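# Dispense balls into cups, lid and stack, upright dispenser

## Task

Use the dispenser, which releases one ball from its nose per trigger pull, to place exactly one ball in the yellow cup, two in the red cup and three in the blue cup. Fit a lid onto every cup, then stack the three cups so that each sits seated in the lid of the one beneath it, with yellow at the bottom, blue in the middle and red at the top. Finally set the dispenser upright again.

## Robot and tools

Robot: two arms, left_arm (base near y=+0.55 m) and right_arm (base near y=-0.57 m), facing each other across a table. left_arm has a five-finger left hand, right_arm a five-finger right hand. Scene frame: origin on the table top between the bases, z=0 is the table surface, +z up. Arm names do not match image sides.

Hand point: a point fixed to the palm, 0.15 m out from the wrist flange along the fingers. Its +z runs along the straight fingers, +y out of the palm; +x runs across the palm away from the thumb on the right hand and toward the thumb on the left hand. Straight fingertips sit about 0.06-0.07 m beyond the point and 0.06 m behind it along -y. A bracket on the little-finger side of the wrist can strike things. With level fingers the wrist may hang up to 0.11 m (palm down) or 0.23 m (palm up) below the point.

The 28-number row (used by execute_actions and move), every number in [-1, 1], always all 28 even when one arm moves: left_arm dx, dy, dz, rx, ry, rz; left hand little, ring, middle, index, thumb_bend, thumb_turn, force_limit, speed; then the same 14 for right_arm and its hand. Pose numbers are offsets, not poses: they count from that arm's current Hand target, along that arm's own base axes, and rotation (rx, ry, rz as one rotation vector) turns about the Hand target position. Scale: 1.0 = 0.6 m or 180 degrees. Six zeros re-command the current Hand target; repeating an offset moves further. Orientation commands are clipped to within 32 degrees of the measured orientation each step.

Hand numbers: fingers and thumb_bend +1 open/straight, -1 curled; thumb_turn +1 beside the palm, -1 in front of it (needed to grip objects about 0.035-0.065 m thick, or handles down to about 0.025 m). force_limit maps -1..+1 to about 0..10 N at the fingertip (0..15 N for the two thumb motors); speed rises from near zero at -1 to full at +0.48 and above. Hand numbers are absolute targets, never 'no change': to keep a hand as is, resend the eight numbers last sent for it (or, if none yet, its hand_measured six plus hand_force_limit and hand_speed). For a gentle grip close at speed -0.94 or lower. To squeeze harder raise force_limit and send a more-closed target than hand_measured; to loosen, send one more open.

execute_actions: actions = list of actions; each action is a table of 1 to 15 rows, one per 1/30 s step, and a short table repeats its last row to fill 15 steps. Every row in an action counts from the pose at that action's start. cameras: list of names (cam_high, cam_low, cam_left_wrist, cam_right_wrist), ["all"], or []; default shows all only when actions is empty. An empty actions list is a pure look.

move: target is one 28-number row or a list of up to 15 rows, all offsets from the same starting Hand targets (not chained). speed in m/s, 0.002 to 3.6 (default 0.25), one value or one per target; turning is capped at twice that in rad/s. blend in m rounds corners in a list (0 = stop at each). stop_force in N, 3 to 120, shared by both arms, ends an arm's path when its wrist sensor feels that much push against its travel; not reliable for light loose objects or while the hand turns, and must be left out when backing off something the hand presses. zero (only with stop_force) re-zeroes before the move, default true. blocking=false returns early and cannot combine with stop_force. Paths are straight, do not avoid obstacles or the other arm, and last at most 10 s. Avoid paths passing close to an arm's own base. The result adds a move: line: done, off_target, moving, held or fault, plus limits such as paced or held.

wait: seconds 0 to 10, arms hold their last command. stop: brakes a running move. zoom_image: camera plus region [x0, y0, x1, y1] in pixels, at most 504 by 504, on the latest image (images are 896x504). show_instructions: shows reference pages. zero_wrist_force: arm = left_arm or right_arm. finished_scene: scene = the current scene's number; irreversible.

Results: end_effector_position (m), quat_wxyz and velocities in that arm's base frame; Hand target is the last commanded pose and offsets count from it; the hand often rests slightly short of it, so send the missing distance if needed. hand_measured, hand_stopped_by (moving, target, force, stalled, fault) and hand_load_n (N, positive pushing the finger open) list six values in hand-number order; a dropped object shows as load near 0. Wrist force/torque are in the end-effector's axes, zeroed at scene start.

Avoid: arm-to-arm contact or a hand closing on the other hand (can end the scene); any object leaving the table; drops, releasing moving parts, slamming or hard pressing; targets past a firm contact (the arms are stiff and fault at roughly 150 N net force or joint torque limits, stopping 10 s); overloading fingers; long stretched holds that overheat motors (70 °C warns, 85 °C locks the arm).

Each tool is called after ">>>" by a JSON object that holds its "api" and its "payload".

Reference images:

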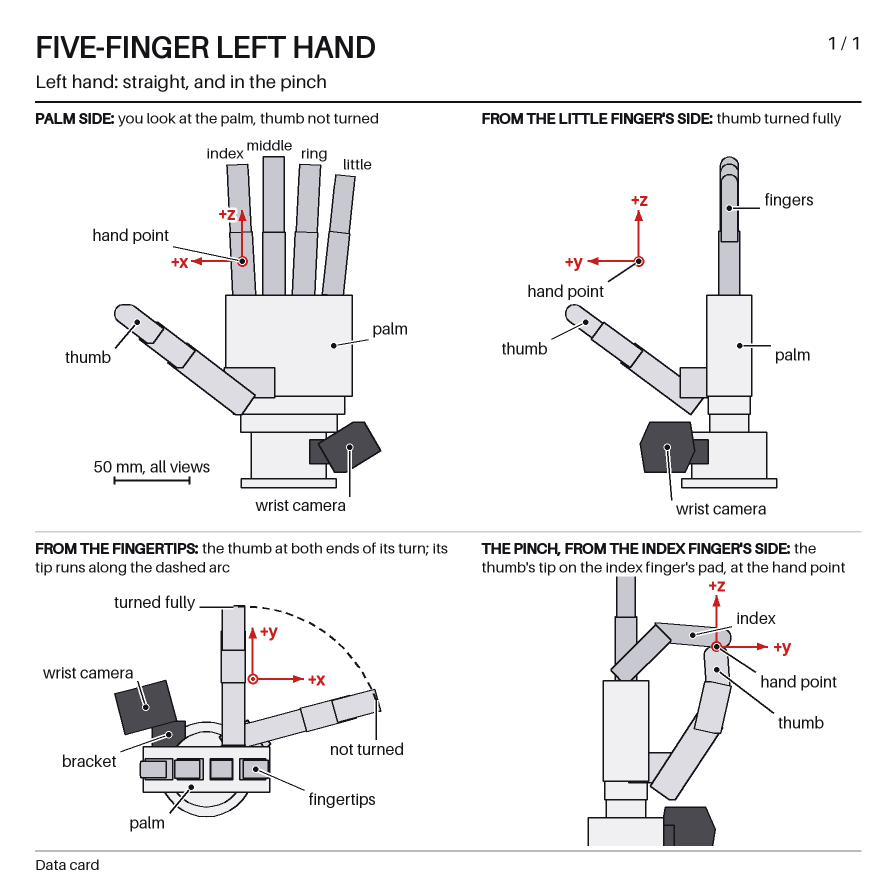

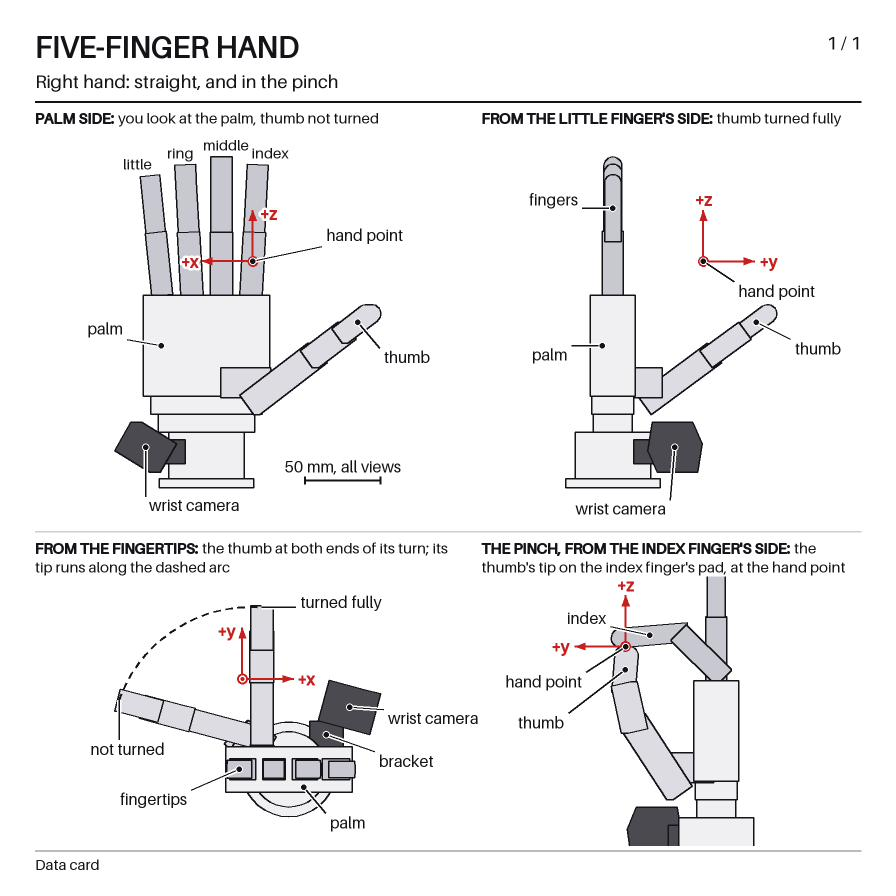

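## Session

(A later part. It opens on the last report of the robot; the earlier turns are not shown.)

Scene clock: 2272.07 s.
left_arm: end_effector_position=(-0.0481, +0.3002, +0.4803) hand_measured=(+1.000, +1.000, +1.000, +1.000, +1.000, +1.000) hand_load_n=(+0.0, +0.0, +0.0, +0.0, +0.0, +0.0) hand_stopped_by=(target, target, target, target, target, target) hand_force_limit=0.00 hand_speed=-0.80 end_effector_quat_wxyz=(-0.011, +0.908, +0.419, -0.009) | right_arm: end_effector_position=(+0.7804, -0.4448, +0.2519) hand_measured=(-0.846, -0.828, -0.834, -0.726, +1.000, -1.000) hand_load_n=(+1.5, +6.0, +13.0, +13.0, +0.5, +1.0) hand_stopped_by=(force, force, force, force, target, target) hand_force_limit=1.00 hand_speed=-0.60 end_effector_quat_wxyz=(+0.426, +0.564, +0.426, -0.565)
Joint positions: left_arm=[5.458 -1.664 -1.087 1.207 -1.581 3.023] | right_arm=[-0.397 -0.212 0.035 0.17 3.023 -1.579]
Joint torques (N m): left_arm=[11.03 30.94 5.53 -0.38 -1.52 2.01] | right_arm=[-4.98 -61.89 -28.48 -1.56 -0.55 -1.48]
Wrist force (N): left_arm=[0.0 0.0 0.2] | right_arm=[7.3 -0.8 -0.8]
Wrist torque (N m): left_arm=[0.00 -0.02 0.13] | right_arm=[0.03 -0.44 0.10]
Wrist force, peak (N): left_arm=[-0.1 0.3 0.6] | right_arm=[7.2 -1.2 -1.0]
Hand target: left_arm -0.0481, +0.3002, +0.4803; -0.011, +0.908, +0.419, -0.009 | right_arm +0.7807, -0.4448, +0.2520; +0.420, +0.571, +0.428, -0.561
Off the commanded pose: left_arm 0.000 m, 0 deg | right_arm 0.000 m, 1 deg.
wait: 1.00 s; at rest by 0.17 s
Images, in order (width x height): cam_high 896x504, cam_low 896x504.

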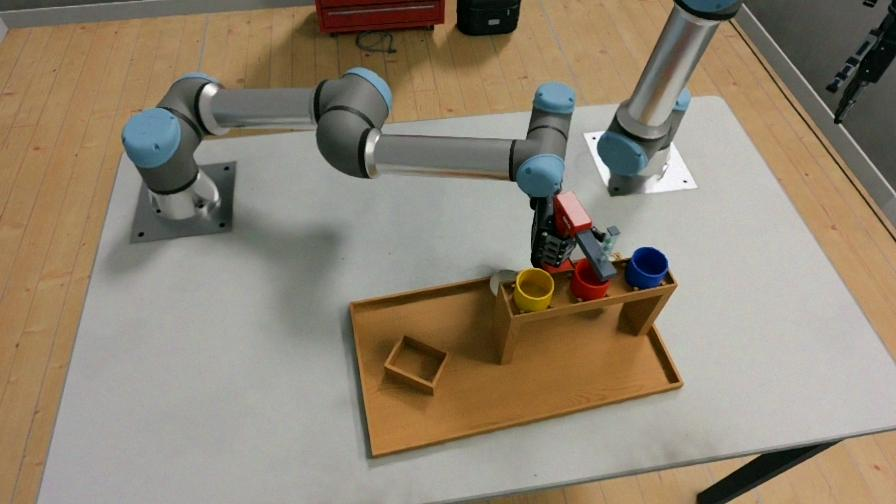

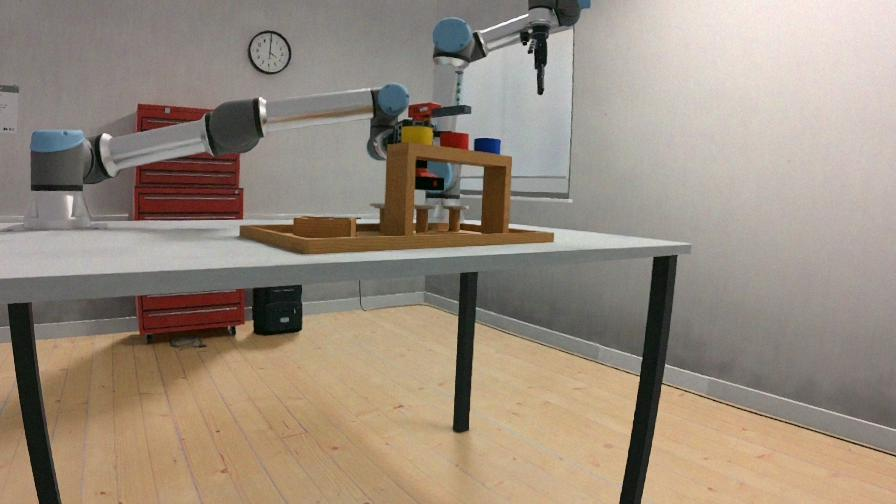

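>>> {"api": "execute_actions", "payload": {"actions": [[[0,0,0,0,0,0,1,1,1,1,1,1,0,-0.8,0,0,0,0,0,0,-0.99,-0.99,-0.99,1,1,-1,1,-0.3]]]}}

>>> {"api": "wait", "payload": {"seconds": 1, "cameras": ["cam_high", "cam_low", "cam_left_wrist"]}}

>>> {"api": "zoom_image", "payload": {"camera": "cam_high", "region": [500, 190, 660, 330]}}

>>> {"api": "zoom_image", "payload": {"camera": "cam_low", "region": [400, 50, 500, 130]}}

>>> {"api": "zoom_image", "payload": {"camera": "cam_left_wrist", "region": [200, 350, 480, 504]}}

Scene clock: 2284.13 s.
left_arm: end_effector_position=(-0.0481, +0.3002, +0.4803) hand_measured=(+1.000, +1.000, +1.000, +1.000, +1.000, +1.000) hand_load_n=(+0.0, +0.0, +0.0, +0.0, +0.0, +0.0) hand_stopped_by=(target, target, target, target, target, target) hand_force_limit=0.00 hand_speed=-0.80 end_effector_quat_wxyz=(-0.011, +0.908, +0.419, -0.009) | right_arm: end_effector_position=(+0.7804, -0.4448, +0.2519) hand_measured=(-0.846, -0.828, -0.834, +1.000, +1.000, -1.000) hand_load_n=(+1.5, +6.0, +13.5, +0.0, +0.0, +1.0) hand_stopped_by=(force, force, force, target, target, target) hand_force_limit=1.00 hand_speed=-0.30 end_effector_quat_wxyz=(+0.426, +0.564, +0.426, -0.565)
Joint positions: left_arm=[5.458 -1.664 -1.087 1.207 -1.581 3.023] | right_arm=[-0.397 -0.212 0.035 0.17 3.023 -1.579]
Joint torques (N m): left_arm=[9.29 31.39 6.25 -0.43 -1.32 1.81] | right_arm=[-5.25 -63.08 -26.13 -0.92 1.06 -1.66]
Wrist force (N): left_arm=[0.0 0.2 0.3] | right_arm=[7.3 -1.1 -0.7]
Wrist torque (N m): left_arm=[0.03 -0.02 0.12] | right_arm=[-0.01 -0.43 0.10]
Wrist force, peak (N): left_arm=[-0.2 0.0 0.6] | right_arm=[7.3 -1.0 -1.0]
Hand target: left_arm -0.0481, +0.3002, +0.4803; -0.011, +0.908, +0.419, -0.009 | right_arm +0.7807, -0.4448, +0.2520; +0.420, +0.571, +0.428, -0.561
Off the commanded pose: left_arm 0.000 m, 0 deg | right_arm 0.000 m, 1 deg.
elbow stopped short (right arm): the move would have taken joint 3 (elbow) straighter than the controller allows.

Scene clock: 2285.13 s.
left_arm: end_effector_position=(-0.0481, +0.3002, +0.4803) hand_measured=(+1.000, +1.000, +1.000, +1.000, +1.000, +1.000) hand_load_n=(+0.0, +0.0, +0.0, +0.0, +0.0, +0.0) hand_stopped_by=(target, target, target, target, target, target) hand_force_limit=0.00 hand_speed=-0.80 end_effector_quat_wxyz=(-0.011, +0.908, +0.419, -0.009) | right_arm: end_effector_position=(+0.7804, -0.4448, +0.2519) hand_measured=(-0.846, -0.828, -0.834, +1.000, +1.000, -1.000) hand_load_n=(+1.5, +6.0, +13.5, +0.0, +0.5, +1.0) hand_stopped_by=(force, force, force, target, target, target) hand_force_limit=1.00 hand_speed=-0.30 end_effector_quat_wxyz=(+0.426, +0.564, +0.426, -0.565)
Joint positions: left_arm=[5.458 -1.664 -1.087 1.207 -1.581 3.023] | right_arm=[-0.397 -0.212 0.035 0.17 3.023 -1.579]
Joint torques (N m): left_arm=[11.13 30.89 5.97 -0.44 -1.25 1.92] | right_arm=[-5.36 -64.74 -28.09 -0.85 0.62 -1.3]
Wrist force (N): left_arm=[-0.2 0.3 0.4] | right_arm=[7.0 -1.1 -1.0]
Wrist torque (N m): left_arm=[0.03 0.01 0.12] | right_arm=[0.00 -0.39 0.09]
Wrist force, peak (N): left_arm=[-0.3 0.3 0.5] | right_arm=[7.3 -1.0 -1.0]
Hand target: left_arm -0.0481, +0.3002, +0.4803; -0.011, +0.908, +0.419, -0.009 | right_arm +0.7807, -0.4448, +0.2520; +0.420, +0.571, +0.428, -0.561
Off the commanded pose: left_arm 0.000 m, 0 deg | right_arm 0.000 m, 1 deg.
wait: 1.00 s; at rest by 0.17 s
Images, in order (width x height): cam_high 896x504, cam_low 896x504, cam_left_wrist 896x504.

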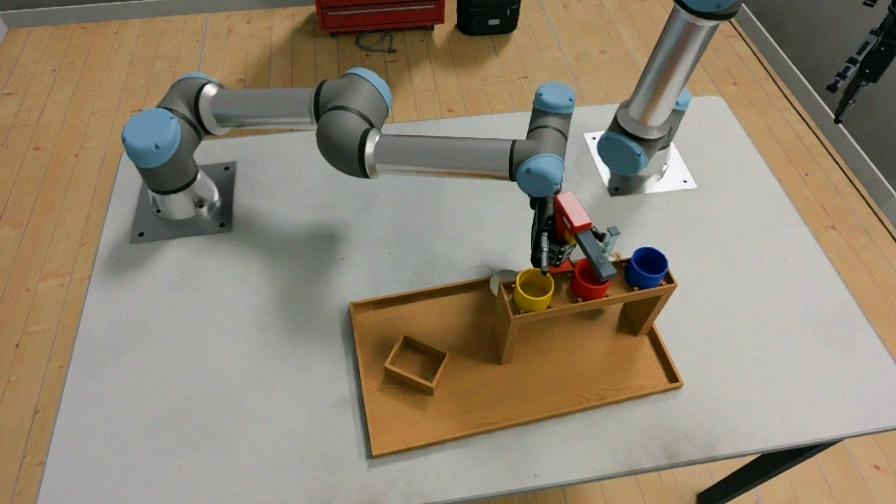

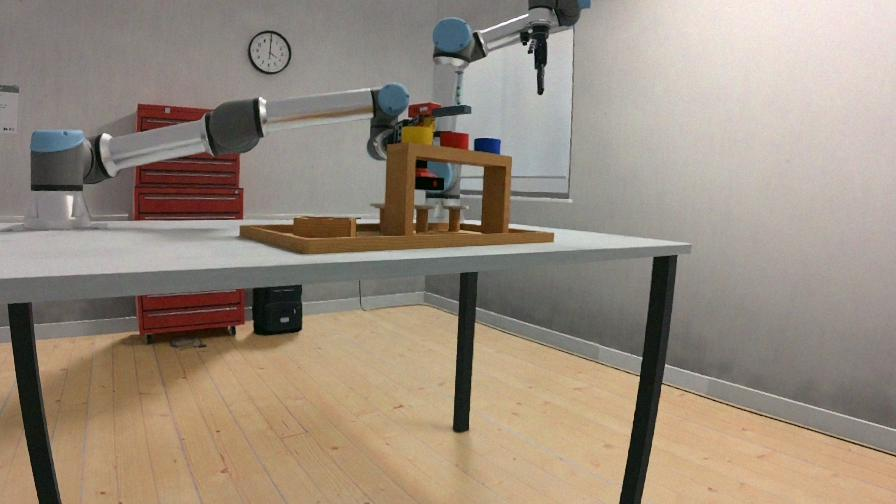

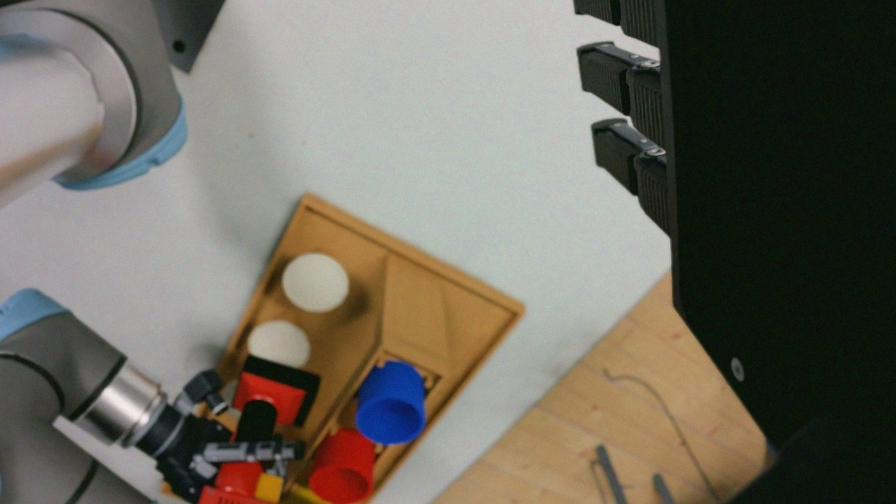

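Scaled by 3.150 from the camera's 896x504 image, which has a finer 1280x720 frame.

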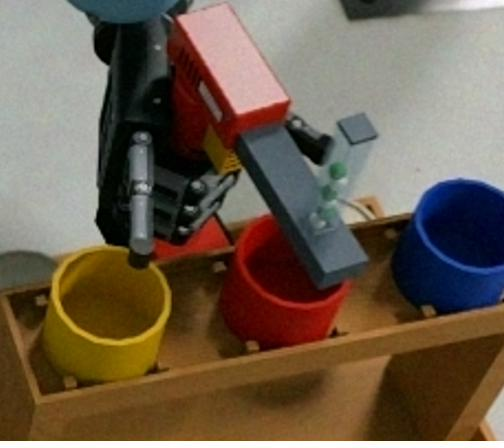

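Scaled by 5.040 from the camera's 896x504 image, which has a finer 1280x720 frame.

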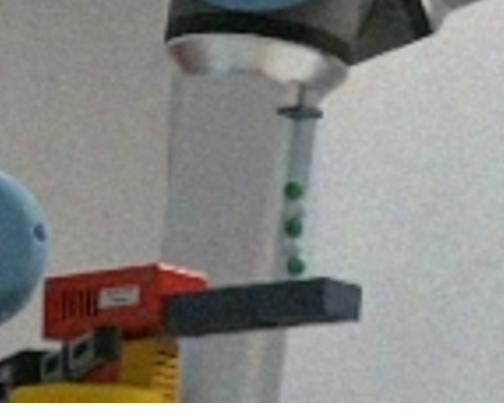

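Scaled by 1.800 from the camera's 896x504 image, which has a finer 1280x720 frame.

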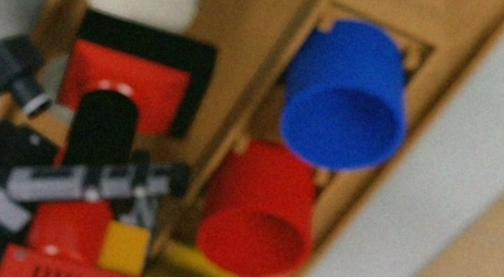

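>>> {"api": "execute_actions", "payload": {"actions": [[[0,0,0,0,0,0,1,1,1,1,1,1,0,-0.8,0,0,0,0,0,0,-0.99,-0.99,-0.99,-1,1,-1,1,-0.6]]]}}

>>> {"api": "wait", "payload": {"seconds": 1}}

>>> {"api": "execute_actions", "payload": {"actions": [[[0,0,0,0,0,0,1,1,1,1,1,1,0,-0.8,0,0,0,0,0,0,-0.99,-0.99,-0.99,1,1,-1,1,-0.3]]]}}

>>> {"api": "wait", "payload": {"seconds": 1, "cameras": ["cam_high", "cam_low"]}}

>>> {"api": "zoom_image", "payload": {"camera": "cam_high", "region": [500, 190, 660, 330]}}

>>> {"api": "zoom_image", "payload": {"camera": "cam_low", "region": [400, 50, 500, 130]}}

Scene clock: 2302.37 s.
left_arm: end_effector_position=(-0.0481, +0.3002, +0.4803) hand_measured=(+1.000, +1.000, +1.000, +1.000, +1.000, +1.000) hand_load_n=(+0.0, +0.0, +0.0, +0.0, +0.0, +0.0) hand_stopped_by=(target, target, target, target, target, target) hand_force_limit=0.00 hand_speed=-0.80 end_effector_quat_wxyz=(-0.011, +0.908, +0.419, -0.009) | right_arm: end_effector_position=(+0.7804, -0.4448, +0.2519) hand_measured=(-0.846, -0.828, -0.834, -0.726, +1.000, -1.000) hand_load_n=(+1.5, +5.5, +13.0, +13.0, +0.5, +1.0) hand_stopped_by=(force, force, force, force, target, target) hand_force_limit=1.00 hand_speed=-0.60 end_effector_quat_wxyz=(+0.426, +0.564, +0.426, -0.565)
Joint positions: left_arm=[5.458 -1.664 -1.087 1.207 -1.581 3.023] | right_arm=[-0.397 -0.212 0.035 0.17 3.023 -1.579]
Joint torques (N m): left_arm=[10.76 30.78 6.28 -0.58 -0.88 1.86] | right_arm=[-5.63 -62.04 -27.42 -0.28 0.6 -1.23]
Wrist force (N): left_arm=[-0.1 0.0 0.3] | right_arm=[7.2 -1.2 -0.8]
Wrist torque (N m): left_arm=[0.00 0.00 0.12] | right_arm=[-0.02 -0.42 0.09]
Wrist force, peak (N): left_arm=[-0.1 0.2 0.7] | right_arm=[7.3 -1.2 -0.9]
Hand target: left_arm -0.0481, +0.3002, +0.4803; -0.011, +0.908, +0.419, -0.009 | right_arm +0.7807, -0.4448, +0.2520; +0.420, +0.571, +0.428, -0.561
Off the commanded pose: left_arm 0.000 m, 0 deg | right_arm 0.000 m, 1 deg.
elbow stopped short (right arm): the move would have taken joint 3 (elbow) straighter than the controller allows.

Scene clock: 2303.37 s.
left_arm: end_effector_position=(-0.0481, +0.3002, +0.4803) hand_measured=(+1.000, +1.000, +1.000, +1.000, +1.000, +1.000) hand_load_n=(+0.0, +0.0, +0.0, +0.0, +0.0, +0.0) hand_stopped_by=(target, target, target, target, target, target) hand_force_limit=0.00 hand_speed=-0.80 end_effector_quat_wxyz=(-0.011, +0.908, +0.419, -0.009) | right_arm: end_effector_position=(+0.7804, -0.4448, +0.2519) hand_measured=(-0.846, -0.828, -0.834, -0.726, +1.000, -1.000) hand_load_n=(+1.5, +6.0, +13.5, +13.0, +0.5, +1.0) hand_stopped_by=(force, force, force, force, target, target) hand_force_limit=1.00 hand_speed=-0.60 end_effector_quat_wxyz=(+0.426, +0.564, +0.426, -0.565)
Joint positions: left_arm=[5.458 -1.664 -1.087 1.207 -1.581 3.023] | right_arm=[-0.397 -0.212 0.035 0.17 3.023 -1.579]
Joint torques (N m): left_arm=[10.51 31.21 7.37 -0.52 -0.99 1.77] | right_arm=[-4.74 -63.3 -28.34 0.06 0.82 -1.1]
Wrist force (N): left_arm=[-0.1 0.0 0.4] | right_arm=[7.1 -1.0 -0.8]
Wrist torque (N m): left_arm=[-0.01 0.00 0.12] | right_arm=[0.01 -0.42 0.09]
Wrist force, peak (N): left_arm=[-0.3 0.0 0.5] | right_arm=[7.3 -1.2 -0.9]
Hand target: left_arm -0.0481, +0.3002, +0.4803; -0.011, +0.908, +0.419, -0.009 | right_arm +0.7807, -0.4448, +0.2520; +0.420, +0.571, +0.428, -0.561
Off the commanded pose: left_arm 0.000 m, 0 deg | right_arm 0.000 m, 1 deg.
wait: 1.00 s; at rest by 0.17 s

Scene clock: 2304.53 s.
left_arm: end_effector_position=(-0.0481, +0.3002, +0.4803) hand_measured=(+1.000, +1.000, +1.000, +1.000, +1.000, +1.000) hand_load_n=(+0.0, +0.0, +0.0, +0.0, +0.0, +0.0) hand_stopped_by=(target, target, target, target, target, target) hand_force_limit=0.00 hand_speed=-0.80 end_effector_quat_wxyz=(-0.011, +0.908, +0.419, -0.009) | right_arm: end_effector_position=(+0.7804, -0.4448, +0.2519) hand_measured=(-0.846, -0.828, -0.834, +1.000, +1.000, -1.000) hand_load_n=(+1.5, +6.0, +13.5, +0.0, +0.5, +1.0) hand_stopped_by=(force, force, force, target, target, target) hand_force_limit=1.00 hand_speed=-0.30 end_effector_quat_wxyz=(+0.426, +0.564, +0.426, -0.565)
Joint positions: left_arm=[5.458 -1.664 -1.087 1.207 -1.581 3.023] | right_arm=[-0.397 -0.212 0.035 0.17 3.023 -1.579]
Joint torques (N m): left_arm=[10.55 30.48 5.92 -0.38 -0.71 1.86] | right_arm=[-4.49 -63.74 -26.99 0.09 0.85 -1.14]
Wrist force (N): left_arm=[-0.2 0.2 0.3] | right_arm=[7.0 -1.0 -0.9]
Wrist torque (N m): left_arm=[0.02 0.00 0.11] | right_arm=[0.01 -0.39 0.09]
Wrist force, peak (N): left_arm=[-0.3 0.3 0.6] | right_arm=[7.3 -1.0 -1.0]
Hand target: left_arm -0.0481, +0.3002, +0.4803; -0.011, +0.908, +0.419, -0.009 | right_arm +0.7807, -0.4448, +0.2520; +0.420, +0.571, +0.428, -0.561
Off the commanded pose: left_arm 0.000 m, 0 deg | right_arm 0.000 m, 1 deg.
elbow stopped short (right arm): the move would have taken joint 3 (elbow) straighter than the controller allows.

Scene clock: 2305.53 s.
left_arm: end_effector_position=(-0.0481, +0.3002, +0.4803) hand_measured=(+1.000, +1.000, +1.000, +1.000, +1.000, +1.000) hand_load_n=(+0.0, +0.0, +0.0, +0.0, +0.0, +0.0) hand_stopped_by=(target, target, target, target, target, target) hand_force_limit=0.00 hand_speed=-0.80 end_effector_quat_wxyz=(-0.011, +0.908, +0.419, -0.009) | right_arm: end_effector_position=(+0.7804, -0.4448, +0.2519) hand_measured=(-0.846, -0.828, -0.834, +1.000, +1.000, -1.000) hand_load_n=(+1.5, +6.0, +14.0, +0.0, +0.0, +1.0) hand_stopped_by=(force, force, force, target, target, target) hand_force_limit=1.00 hand_speed=-0.30 end_effector_quat_wxyz=(+0.426, +0.564, +0.426, -0.565)
Joint positions: left_arm=[5.458 -1.664 -1.087 1.207 -1.581 3.023] | right_arm=[-0.397 -0.212 0.035 0.17 3.023 -1.579]
Joint torques (N m): left_arm=[9.97 30.85 5.96 -0.55 -0.7 1.77] | right_arm=[-3.86 -63.72 -27.14 0.35 0.52 -0.72]
Wrist force (N): left_arm=[-0.1 0.0 0.4] | right_arm=[7.1 -1.0 -0.9]
Wrist torque (N m): left_arm=[-0.01 -0.01 0.13] | right_arm=[0.01 -0.41 0.09]
Wrist force, peak (N): left_arm=[0.1 0.1 0.6] | right_arm=[7.2 -1.2 -0.9]
Hand target: left_arm -0.0481, +0.3002, +0.4803; -0.011, +0.908, +0.419, -0.009 | right_arm +0.7807, -0.4448, +0.2520; +0.420, +0.571, +0.428, -0.561
Off the commanded pose: left_arm 0.000 m, 0 deg | right_arm 0.000 m, 1 deg.
wait: 1.00 s; at rest by 0.17 s
Images, in order (width x height): cam_high 896x504, cam_low 896x504.

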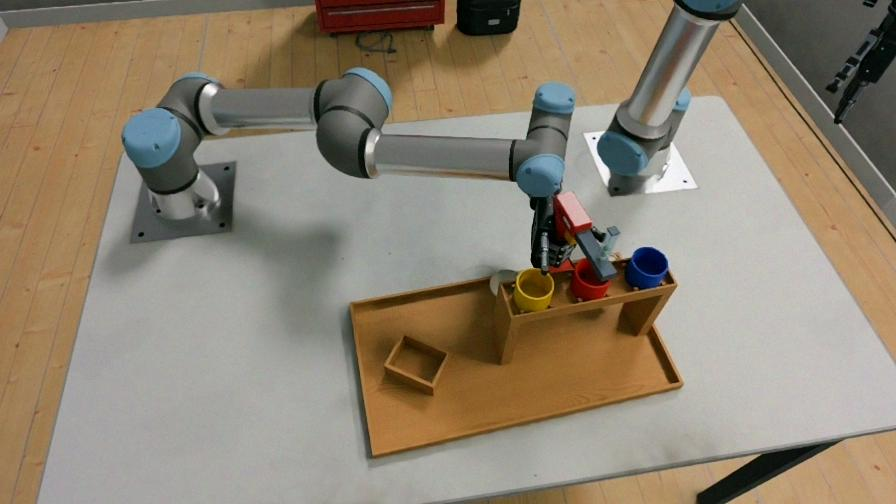

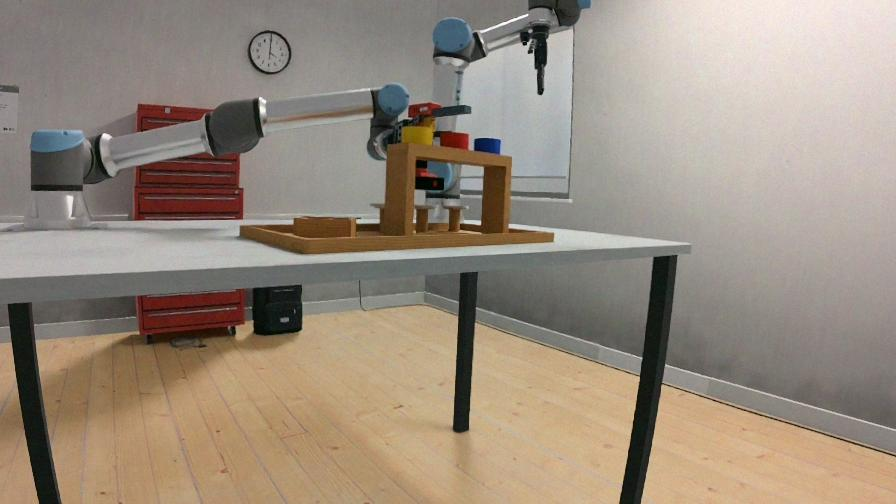

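Scaled by 3.150 from the camera's 896x504 image, which has a finer 1280x720 frame.

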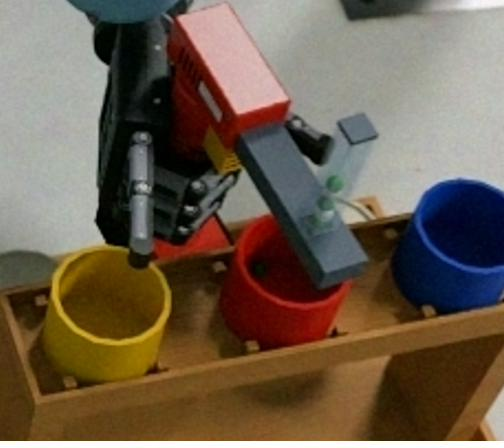

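Scaled by 5.040 from the camera's 896x504 image, which has a finer 1280x720 frame.

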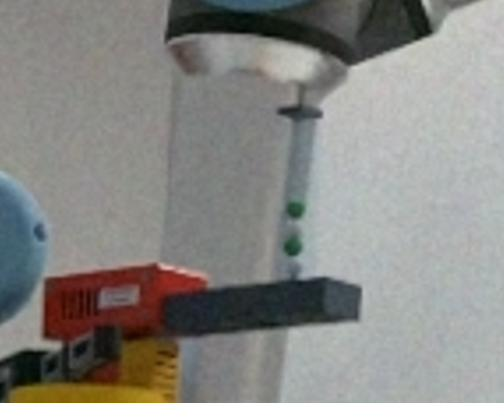

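>>> {"api": "zoom_image", "payload": {"camera": "cam_low", "region": [340, 120, 520, 250]}}

>>> {"api": "zoom_image", "payload": {"camera": "cam_high", "region": [460, 200, 700, 335]}}

Scaled by 2.800 from the camera's 896x504 image, which has a finer 1280x720 frame.

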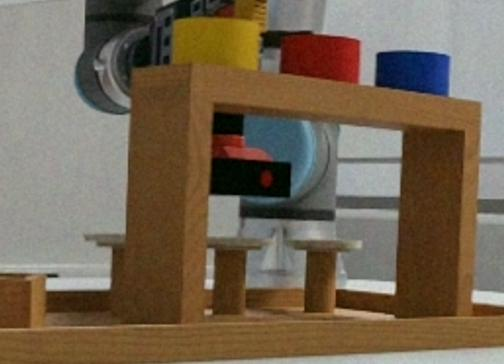

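Scaled by 2.100 from the camera's 896x504 image, which has a finer 1280x720 frame.

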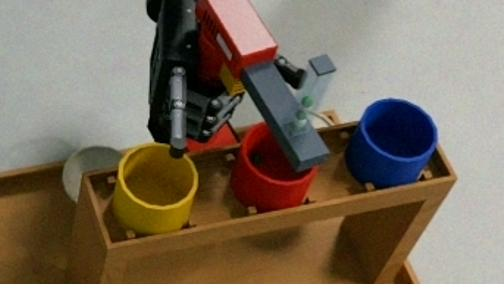

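>>> {"api": "move", "payload": {"target": [[0,0,0,0,0,0,1,1,1,1,1,1,0,-0.8,0,0.10,0.03,0,0,0,-0.99,-0.99,-0.99,1,1,-1,1,-0.3],[0,0,0,0,0,0,1,1,1,1,1,1,0,-0.8,-0.6905,0.1908,0.13,0,0,0,-0.99,-0.99,-0.99,1,1,-1,1,-0.3]], "speed": 0.15, "blend": [0.03,0], "cameras": ["cam_high","cam_left_wrist"]}}

>>> {"api": "zoom_image", "payload": {"camera": "cam_left_wrist", "region": [180, 180, 500, 504]}}

>>> {"api": "zoom_image", "payload": {"camera": "cam_high", "region": [440, 170, 700, 330]}}

Scene clock: 2393.00 s.
left_arm: end_effector_position=(-0.0481, +0.3002, +0.4803) hand_measured=(+1.000, +1.000, +1.000, +1.000, +1.000, +1.000) hand_load_n=(+0.0, +0.0, +0.0, +0.0, +0.0, +0.0) hand_stopped_by=(target, target, target, target, target, target) hand_force_limit=0.00 hand_speed=-0.80 end_effector_quat_wxyz=(-0.011, +0.908, +0.419, -0.009) | right_arm: end_effector_position=(+0.3664, -0.3304, +0.3300) hand_measured=(-0.846, -0.814, -0.736, +1.000, +1.000, -1.000) hand_load_n=(+3.5, +0.0, +0.0, +0.0, +0.0, +0.0) hand_stopped_by=(force, force, force, target, target, target) hand_force_limit=1.00 hand_speed=-0.30 end_effector_quat_wxyz=(+0.420, +0.571, +0.428, -0.561)
Joint positions: left_arm=[5.458 -1.664 -1.087 1.207 -1.581 3.023] | right_arm=[-0.542 -1.517 2.004 -0.414 2.883 -1.501]
Joint torques (N m): left_arm=[10.45 30.85 6.75 -0.62 -0.15 1.76] | right_arm=[8.15 -29.7 -17.56 0.64 0.88 2.27]
Wrist force (N): left_arm=[-0.2 -0.1 0.4] | right_arm=[7.3 -1.6 -0.4]
Wrist torque (N m): left_arm=[-0.02 0.01 0.12] | right_arm=[-0.12 -0.48 0.20]
Wrist force, peak (N): left_arm=[-0.1 0.1 0.7] | right_arm=[24.2 14.9 30.9]
Hand target: left_arm -0.0481, +0.3002, +0.4803; -0.011, +0.908, +0.419, -0.009 | right_arm +0.3664, -0.3304, +0.3300; +0.420, +0.571, +0.428, -0.561
Off the commanded pose: left_arm 0.000 m, 0 deg | right_arm 0.000 m, 0 deg.
move: done
Images, in order (width x height): cam_high 896x504, cam_left_wrist 896x504.

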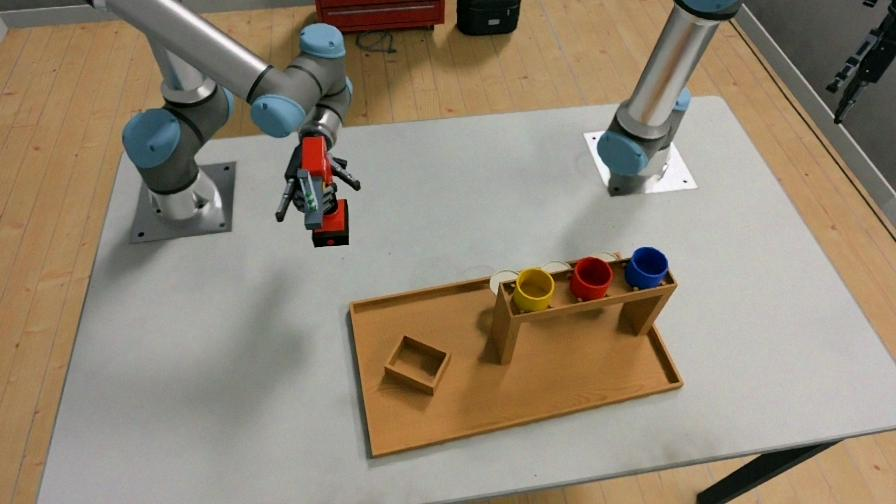

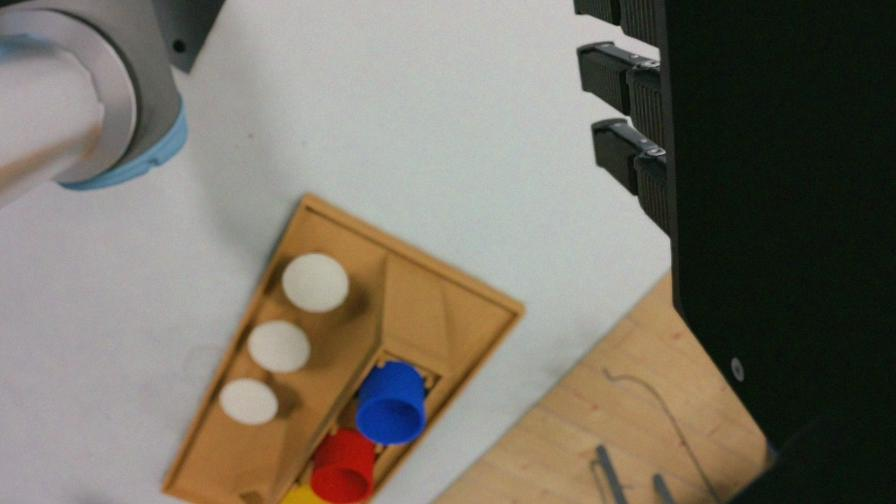

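Scaled by 1.556 from the camera's 896x504 image, which has a finer 1280x720 frame.

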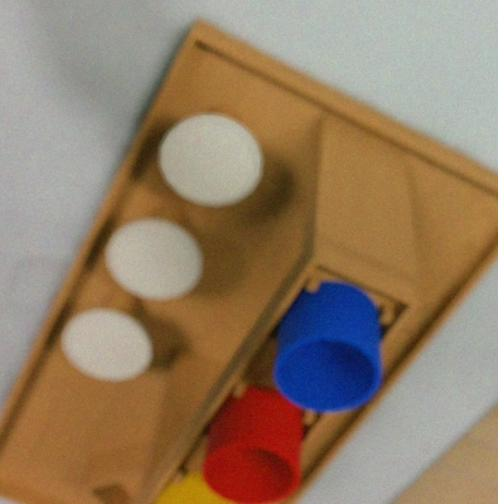

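Scaled by 1.938 from the camera's 896x504 image, which has a finer 1280x720 frame.

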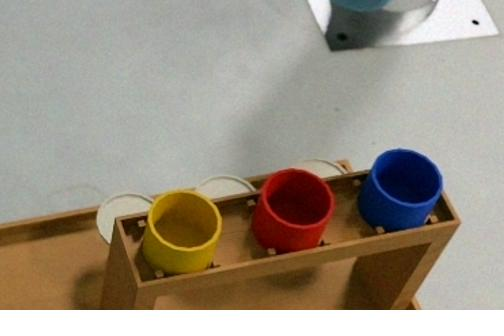

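>>> {"api": "zoom_image", "payload": {"camera": "cam_high", "region": [250, 110, 390, 260]}}

>>> {"api": "execute_actions", "payload": {"actions": [], "cameras": ["cam_low","cam_right_wrist"]}}

>>> {"api": "zoom_image", "payload": {"camera": "cam_low", "region": [180, 60, 360, 240]}}

Scaled by 3.360 from the camera's 896x504 image, which has a finer 1280x720 frame.

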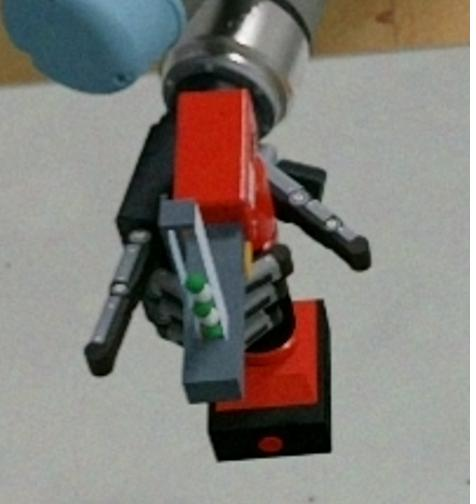

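Scene clock: 2405.63 s.
left_arm: end_effector_position=(-0.0481, +0.3002, +0.4803) hand_measured=(+1.000, +1.000, +1.000, +1.000, +1.000, +1.000) hand_load_n=(+0.0, +0.0, +0.0, +0.0, +0.0, +0.0) hand_stopped_by=(target, target, target, target, target, target) hand_force_limit=0.00 hand_speed=-0.80 end_effector_quat_wxyz=(-0.011, +0.908, +0.419, -0.009) | right_arm: end_effector_position=(+0.3664, -0.3304, +0.3300) hand_measured=(-0.846, -0.814, -0.736, +1.000, +1.000, -1.000) hand_load_n=(+3.0, +0.0, +0.0, +0.0, +0.0, +0.0) hand_stopped_by=(force, force, force, target, target, target) hand_force_limit=1.00 hand_speed=-0.30 end_effector_quat_wxyz=(+0.420, +0.571, +0.428, -0.561)
Joint positions: left_arm=[5.458 -1.664 -1.087 1.207 -1.581 3.023] | right_arm=[-0.542 -1.517 2.004 -0.414 2.883 -1.501]
Joint velocities: within noise
Joint torques (N m): left_arm=[10.35 30.61 6 -0.58 -0.15 1.61] | right_arm=[8.79 -30 -10.11 0.7 -0.83 2.06]
Motor temperatures (°C): left_arm=[22 22 22 30 27 28] | right_arm=[25 28 26 35 32 29]
Wrist force (N): left_arm=[-0.1 0.3 0.4] | right_arm=[7.2 -1.6 -0.5]
Wrist torque (N m): left_arm=[0.04 0.00 0.11] | right_arm=[-0.12 -0.47 0.17]
Wrist force, peak (N): left_arm=[-0.1 0.3 0.7] | right_arm=[7.5 -1.8 -0.4]
Hand target: left_arm -0.0481, +0.3002, +0.4803; -0.011, +0.908, +0.419, -0.009 | right_arm +0.3664, -0.3304, +0.3300; +0.420, +0.571, +0.428, -0.561
Off the commanded pose: left_arm 0.000 m, 0 deg | right_arm 0.000 m, 0 deg.
Images, in order (width x height): cam_low 896x504, cam_right_wrist 896x504.

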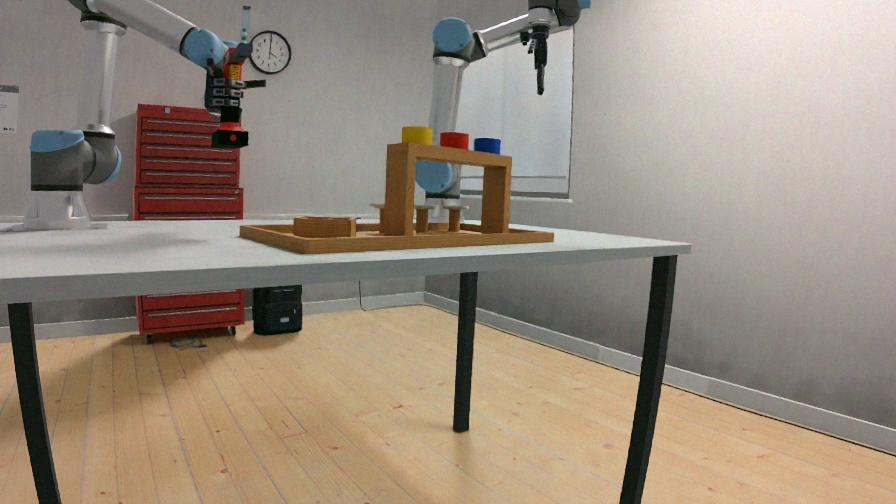

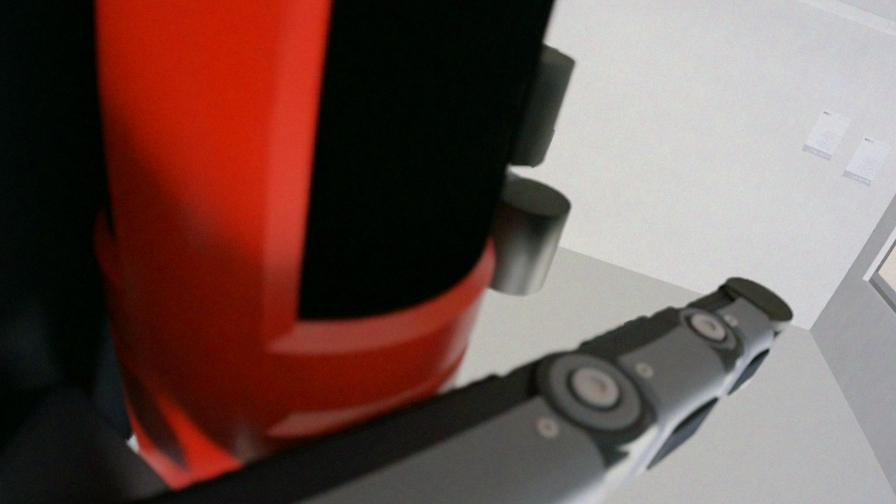

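Scaled by 2.800 from the camera's 896x504 image, which has a finer 1280x720 frame.

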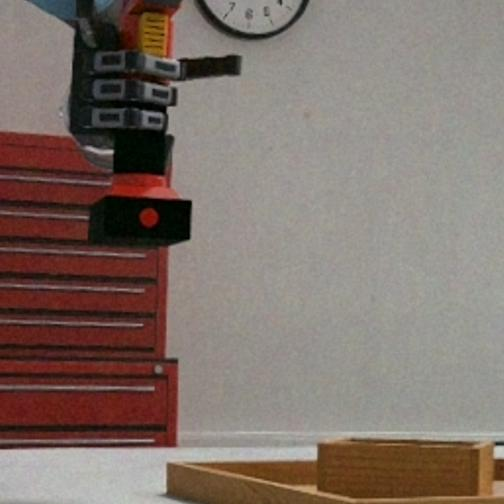

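>>> {"api": "execute_actions", "payload": {"actions": [[[0,0,0,0,0,0,1,1,1,1,1,1,0,-0.8,0,0,0,0,0,0,-1,-1,-1,1,1,-1,1,-0.5]],[[0,0,0,0,0,0,1,1,1,1,1,1,0,-0.8,0,0,0,0,0,0,-1,-1,-1,1,1,-1,1,-0.5]]], "cameras": ["cam_high"]}}

>>> {"api": "zoom_image", "payload": {"camera": "cam_high", "region": [250, 110, 390, 260]}}

Scene clock: 2416.17 s.
left_arm: end_effector_position=(-0.0481, +0.3002, +0.4803) hand_measured=(+1.000, +1.000, +1.000, +1.000, +1.000, +1.000) hand_load_n=(+0.0, +0.0, +0.0, +0.0, +0.0, +0.0) hand_stopped_by=(target, target, target, target, target, target) hand_force_limit=0.00 hand_speed=-0.80 end_effector_quat_wxyz=(-0.011, +0.908, +0.419, -0.009) | right_arm: end_effector_position=(+0.3664, -0.3304, +0.3300) hand_measured=(-0.876, -0.844, -0.840, +1.000, +1.000, -1.000) hand_load_n=(+17.5, +17.0, +16.5, +0.0, +0.5, +1.5) hand_stopped_by=(force, force, force, target, target, target) hand_force_limit=1.00 hand_speed=-0.50 end_effector_quat_wxyz=(+0.420, +0.571, +0.428, -0.561)
Joint positions: left_arm=[5.458 -1.664 -1.087 1.207 -1.581 3.023] | right_arm=[-0.542 -1.517 2.004 -0.414 2.883 -1.501]
Joint torques (N m): left_arm=[9.9 31.27 6.58 -0.6 0.22 1.51] | right_arm=[6.92 -26.88 -14.38 0.46 -0.35 2.11]
Wrist force (N): left_arm=[-0.2 0.0 0.6] | right_arm=[7.2 -1.6 -0.5]
Wrist torque (N m): left_arm=[-0.02 0.01 0.12] | right_arm=[-0.13 -0.46 0.16]
Wrist force, peak (N): left_arm=[0.0 0.2 0.6] | right_arm=[7.5 -1.8 -0.5]
Hand target: left_arm -0.0481, +0.3002, +0.4803; -0.011, +0.908, +0.419, -0.009 | right_arm +0.3664, -0.3304, +0.3300; +0.420, +0.571, +0.428, -0.561
Off the commanded pose: left_arm 0.000 m, 0 deg | right_arm 0.000 m, 0 deg.
Images, in order (width x height): cam_high 896x504.

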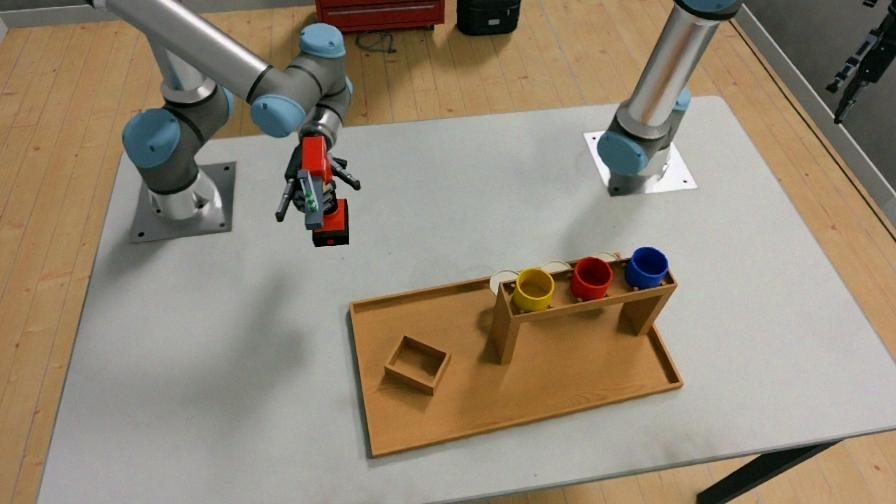

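Scaled by 3.360 from the camera's 896x504 image, which has a finer 1280x720 frame.

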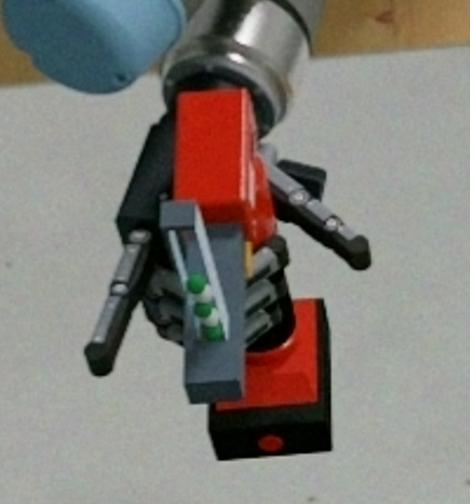

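>>> {"api": "move", "payload": {"target": [0.4668,-0.0213,-0.3838,0.2423,0.1095,-0.2608,-1,-1,1,1,1,-1,-0.2,-0.3,0,0,0,0,0,0,-1,-1,-1,1,1,-1,1,-0.5], "speed": 0.25, "cameras": ["cam_high","cam_low","cam_left_wrist"]}}

Scene clock: 2518.30 s.
left_arm: end_effector_position=(+0.2319, +0.2874, +0.2500) hand_measured=(-1.000, -1.000, +1.000, +1.000, +1.000, -1.000) hand_load_n=(+0.0, +0.0, +0.0, +0.0, +0.0, +0.0) hand_stopped_by=(target, target, target, target, target, target) hand_force_limit=-0.20 hand_speed=-0.30 end_effector_quat_wxyz=(-0.407, +0.914, +0.000, +0.000) | right_arm: end_effector_position=(+0.3664, -0.3304, +0.3300) hand_measured=(-0.876, -0.844, -0.840, +1.000, +1.000, -1.000) hand_load_n=(+17.5, +17.0, +16.5, +0.0, +0.5, +1.5) hand_stopped_by=(force, force, force, target, target, target) hand_force_limit=1.00 hand_speed=-0.50 end_effector_quat_wxyz=(+0.420, +0.571, +0.428, -0.561)
Joint positions: left_arm=[4.328 -1.299 -1.94 2.469 -1.854 2.878] | right_arm=[-0.542 -1.517 2.004 -0.414 2.883 -1.501]
Joint torques (N m): left_arm=[-9.76 19.16 22.27 1.27 1.03 -2.28] | right_arm=[1.2 -20.5 -24.88 -0.4 1.18 2.27]
Wrist force (N): left_arm=[0.2 1.2 1.0] | right_arm=[7.3 -1.7 -0.4]
Wrist torque (N m): left_arm=[0.16 -0.09 -0.06] | right_arm=[-0.14 -0.49 0.17]
Wrist force, peak (N): left_arm=[1.2 2.3 1.5] | right_arm=[7.5 -1.7 -0.4]
Hand target: left_arm +0.2319, +0.2874, +0.2500; -0.407, +0.913, +0.000, +0.000 | right_arm +0.3664, -0.3304, +0.3300; +0.420, +0.571, +0.428, -0.561
Off the commanded pose: left_arm 0.000 m, 0 deg | right_arm 0.000 m, 0 deg.
move: done
Images, in order (width x height): cam_high 896x504, cam_low 896x504, cam_left_wrist 896x504.

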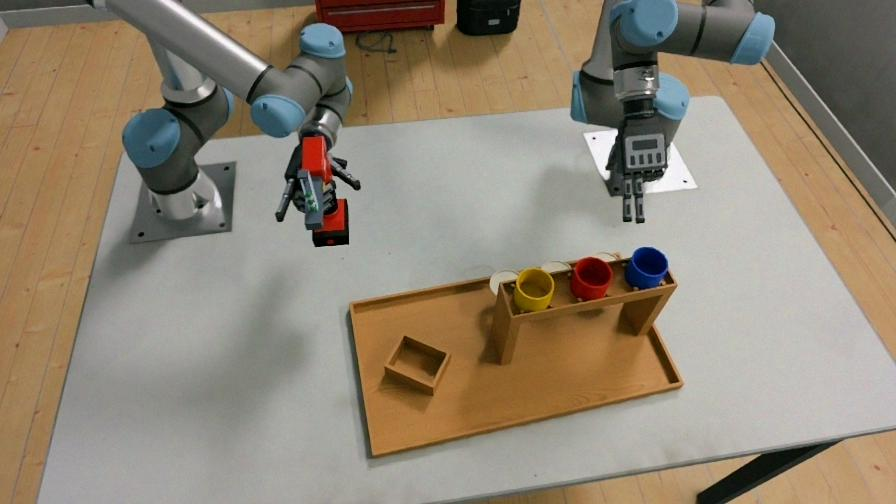

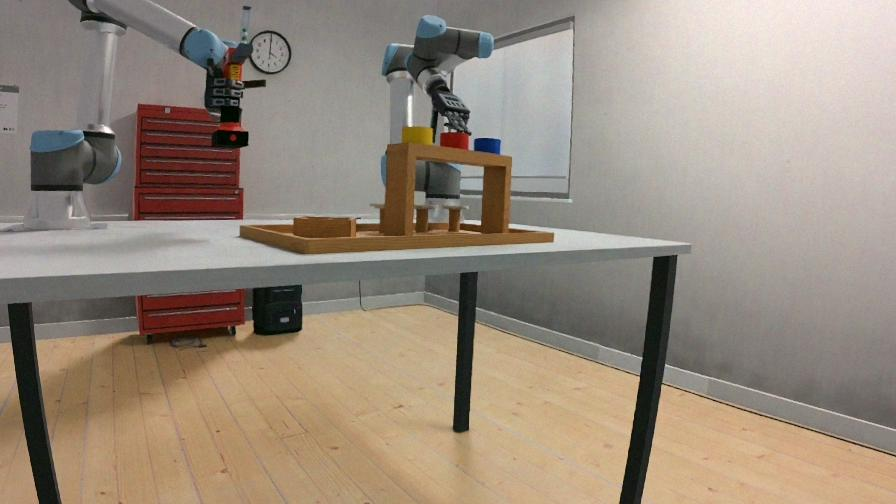

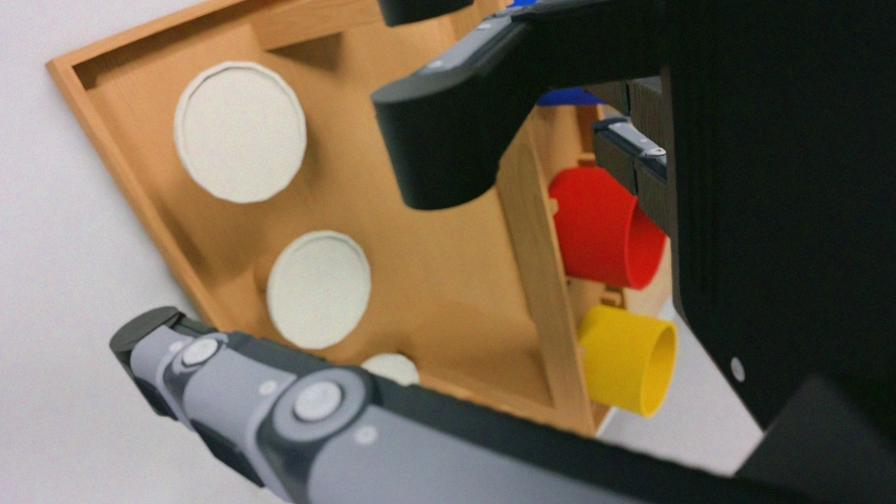

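>>> {"api": "zoom_image", "payload": {"camera": "cam_left_wrist", "region": [150, 40, 400, 380]}}

>>> {"api": "zoom_image", "payload": {"camera": "cam_low", "region": [360, 180, 480, 245]}}

>>> {"api": "zoom_image", "payload": {"camera": "cam_high", "region": [480, 230, 680, 320]}}

Scaled by 1.482 from the camera's 896x504 image, which has a finer 1280x720 frame.

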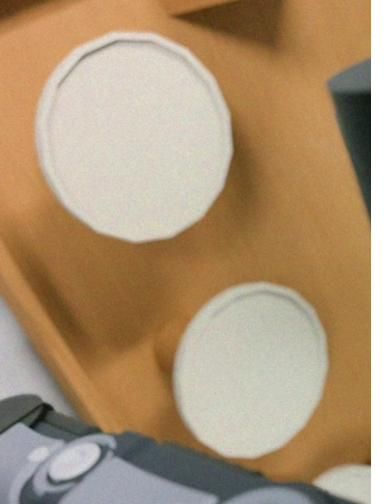

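Scaled by 4.200 from the camera's 896x504 image, which has a finer 1280x720 frame.

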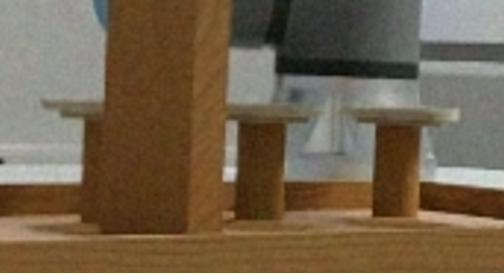

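Scaled by 2.520 from the camera's 896x504 image, which has a finer 1280x720 frame.

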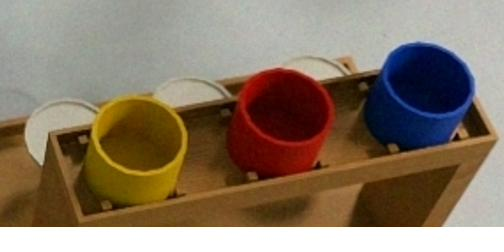

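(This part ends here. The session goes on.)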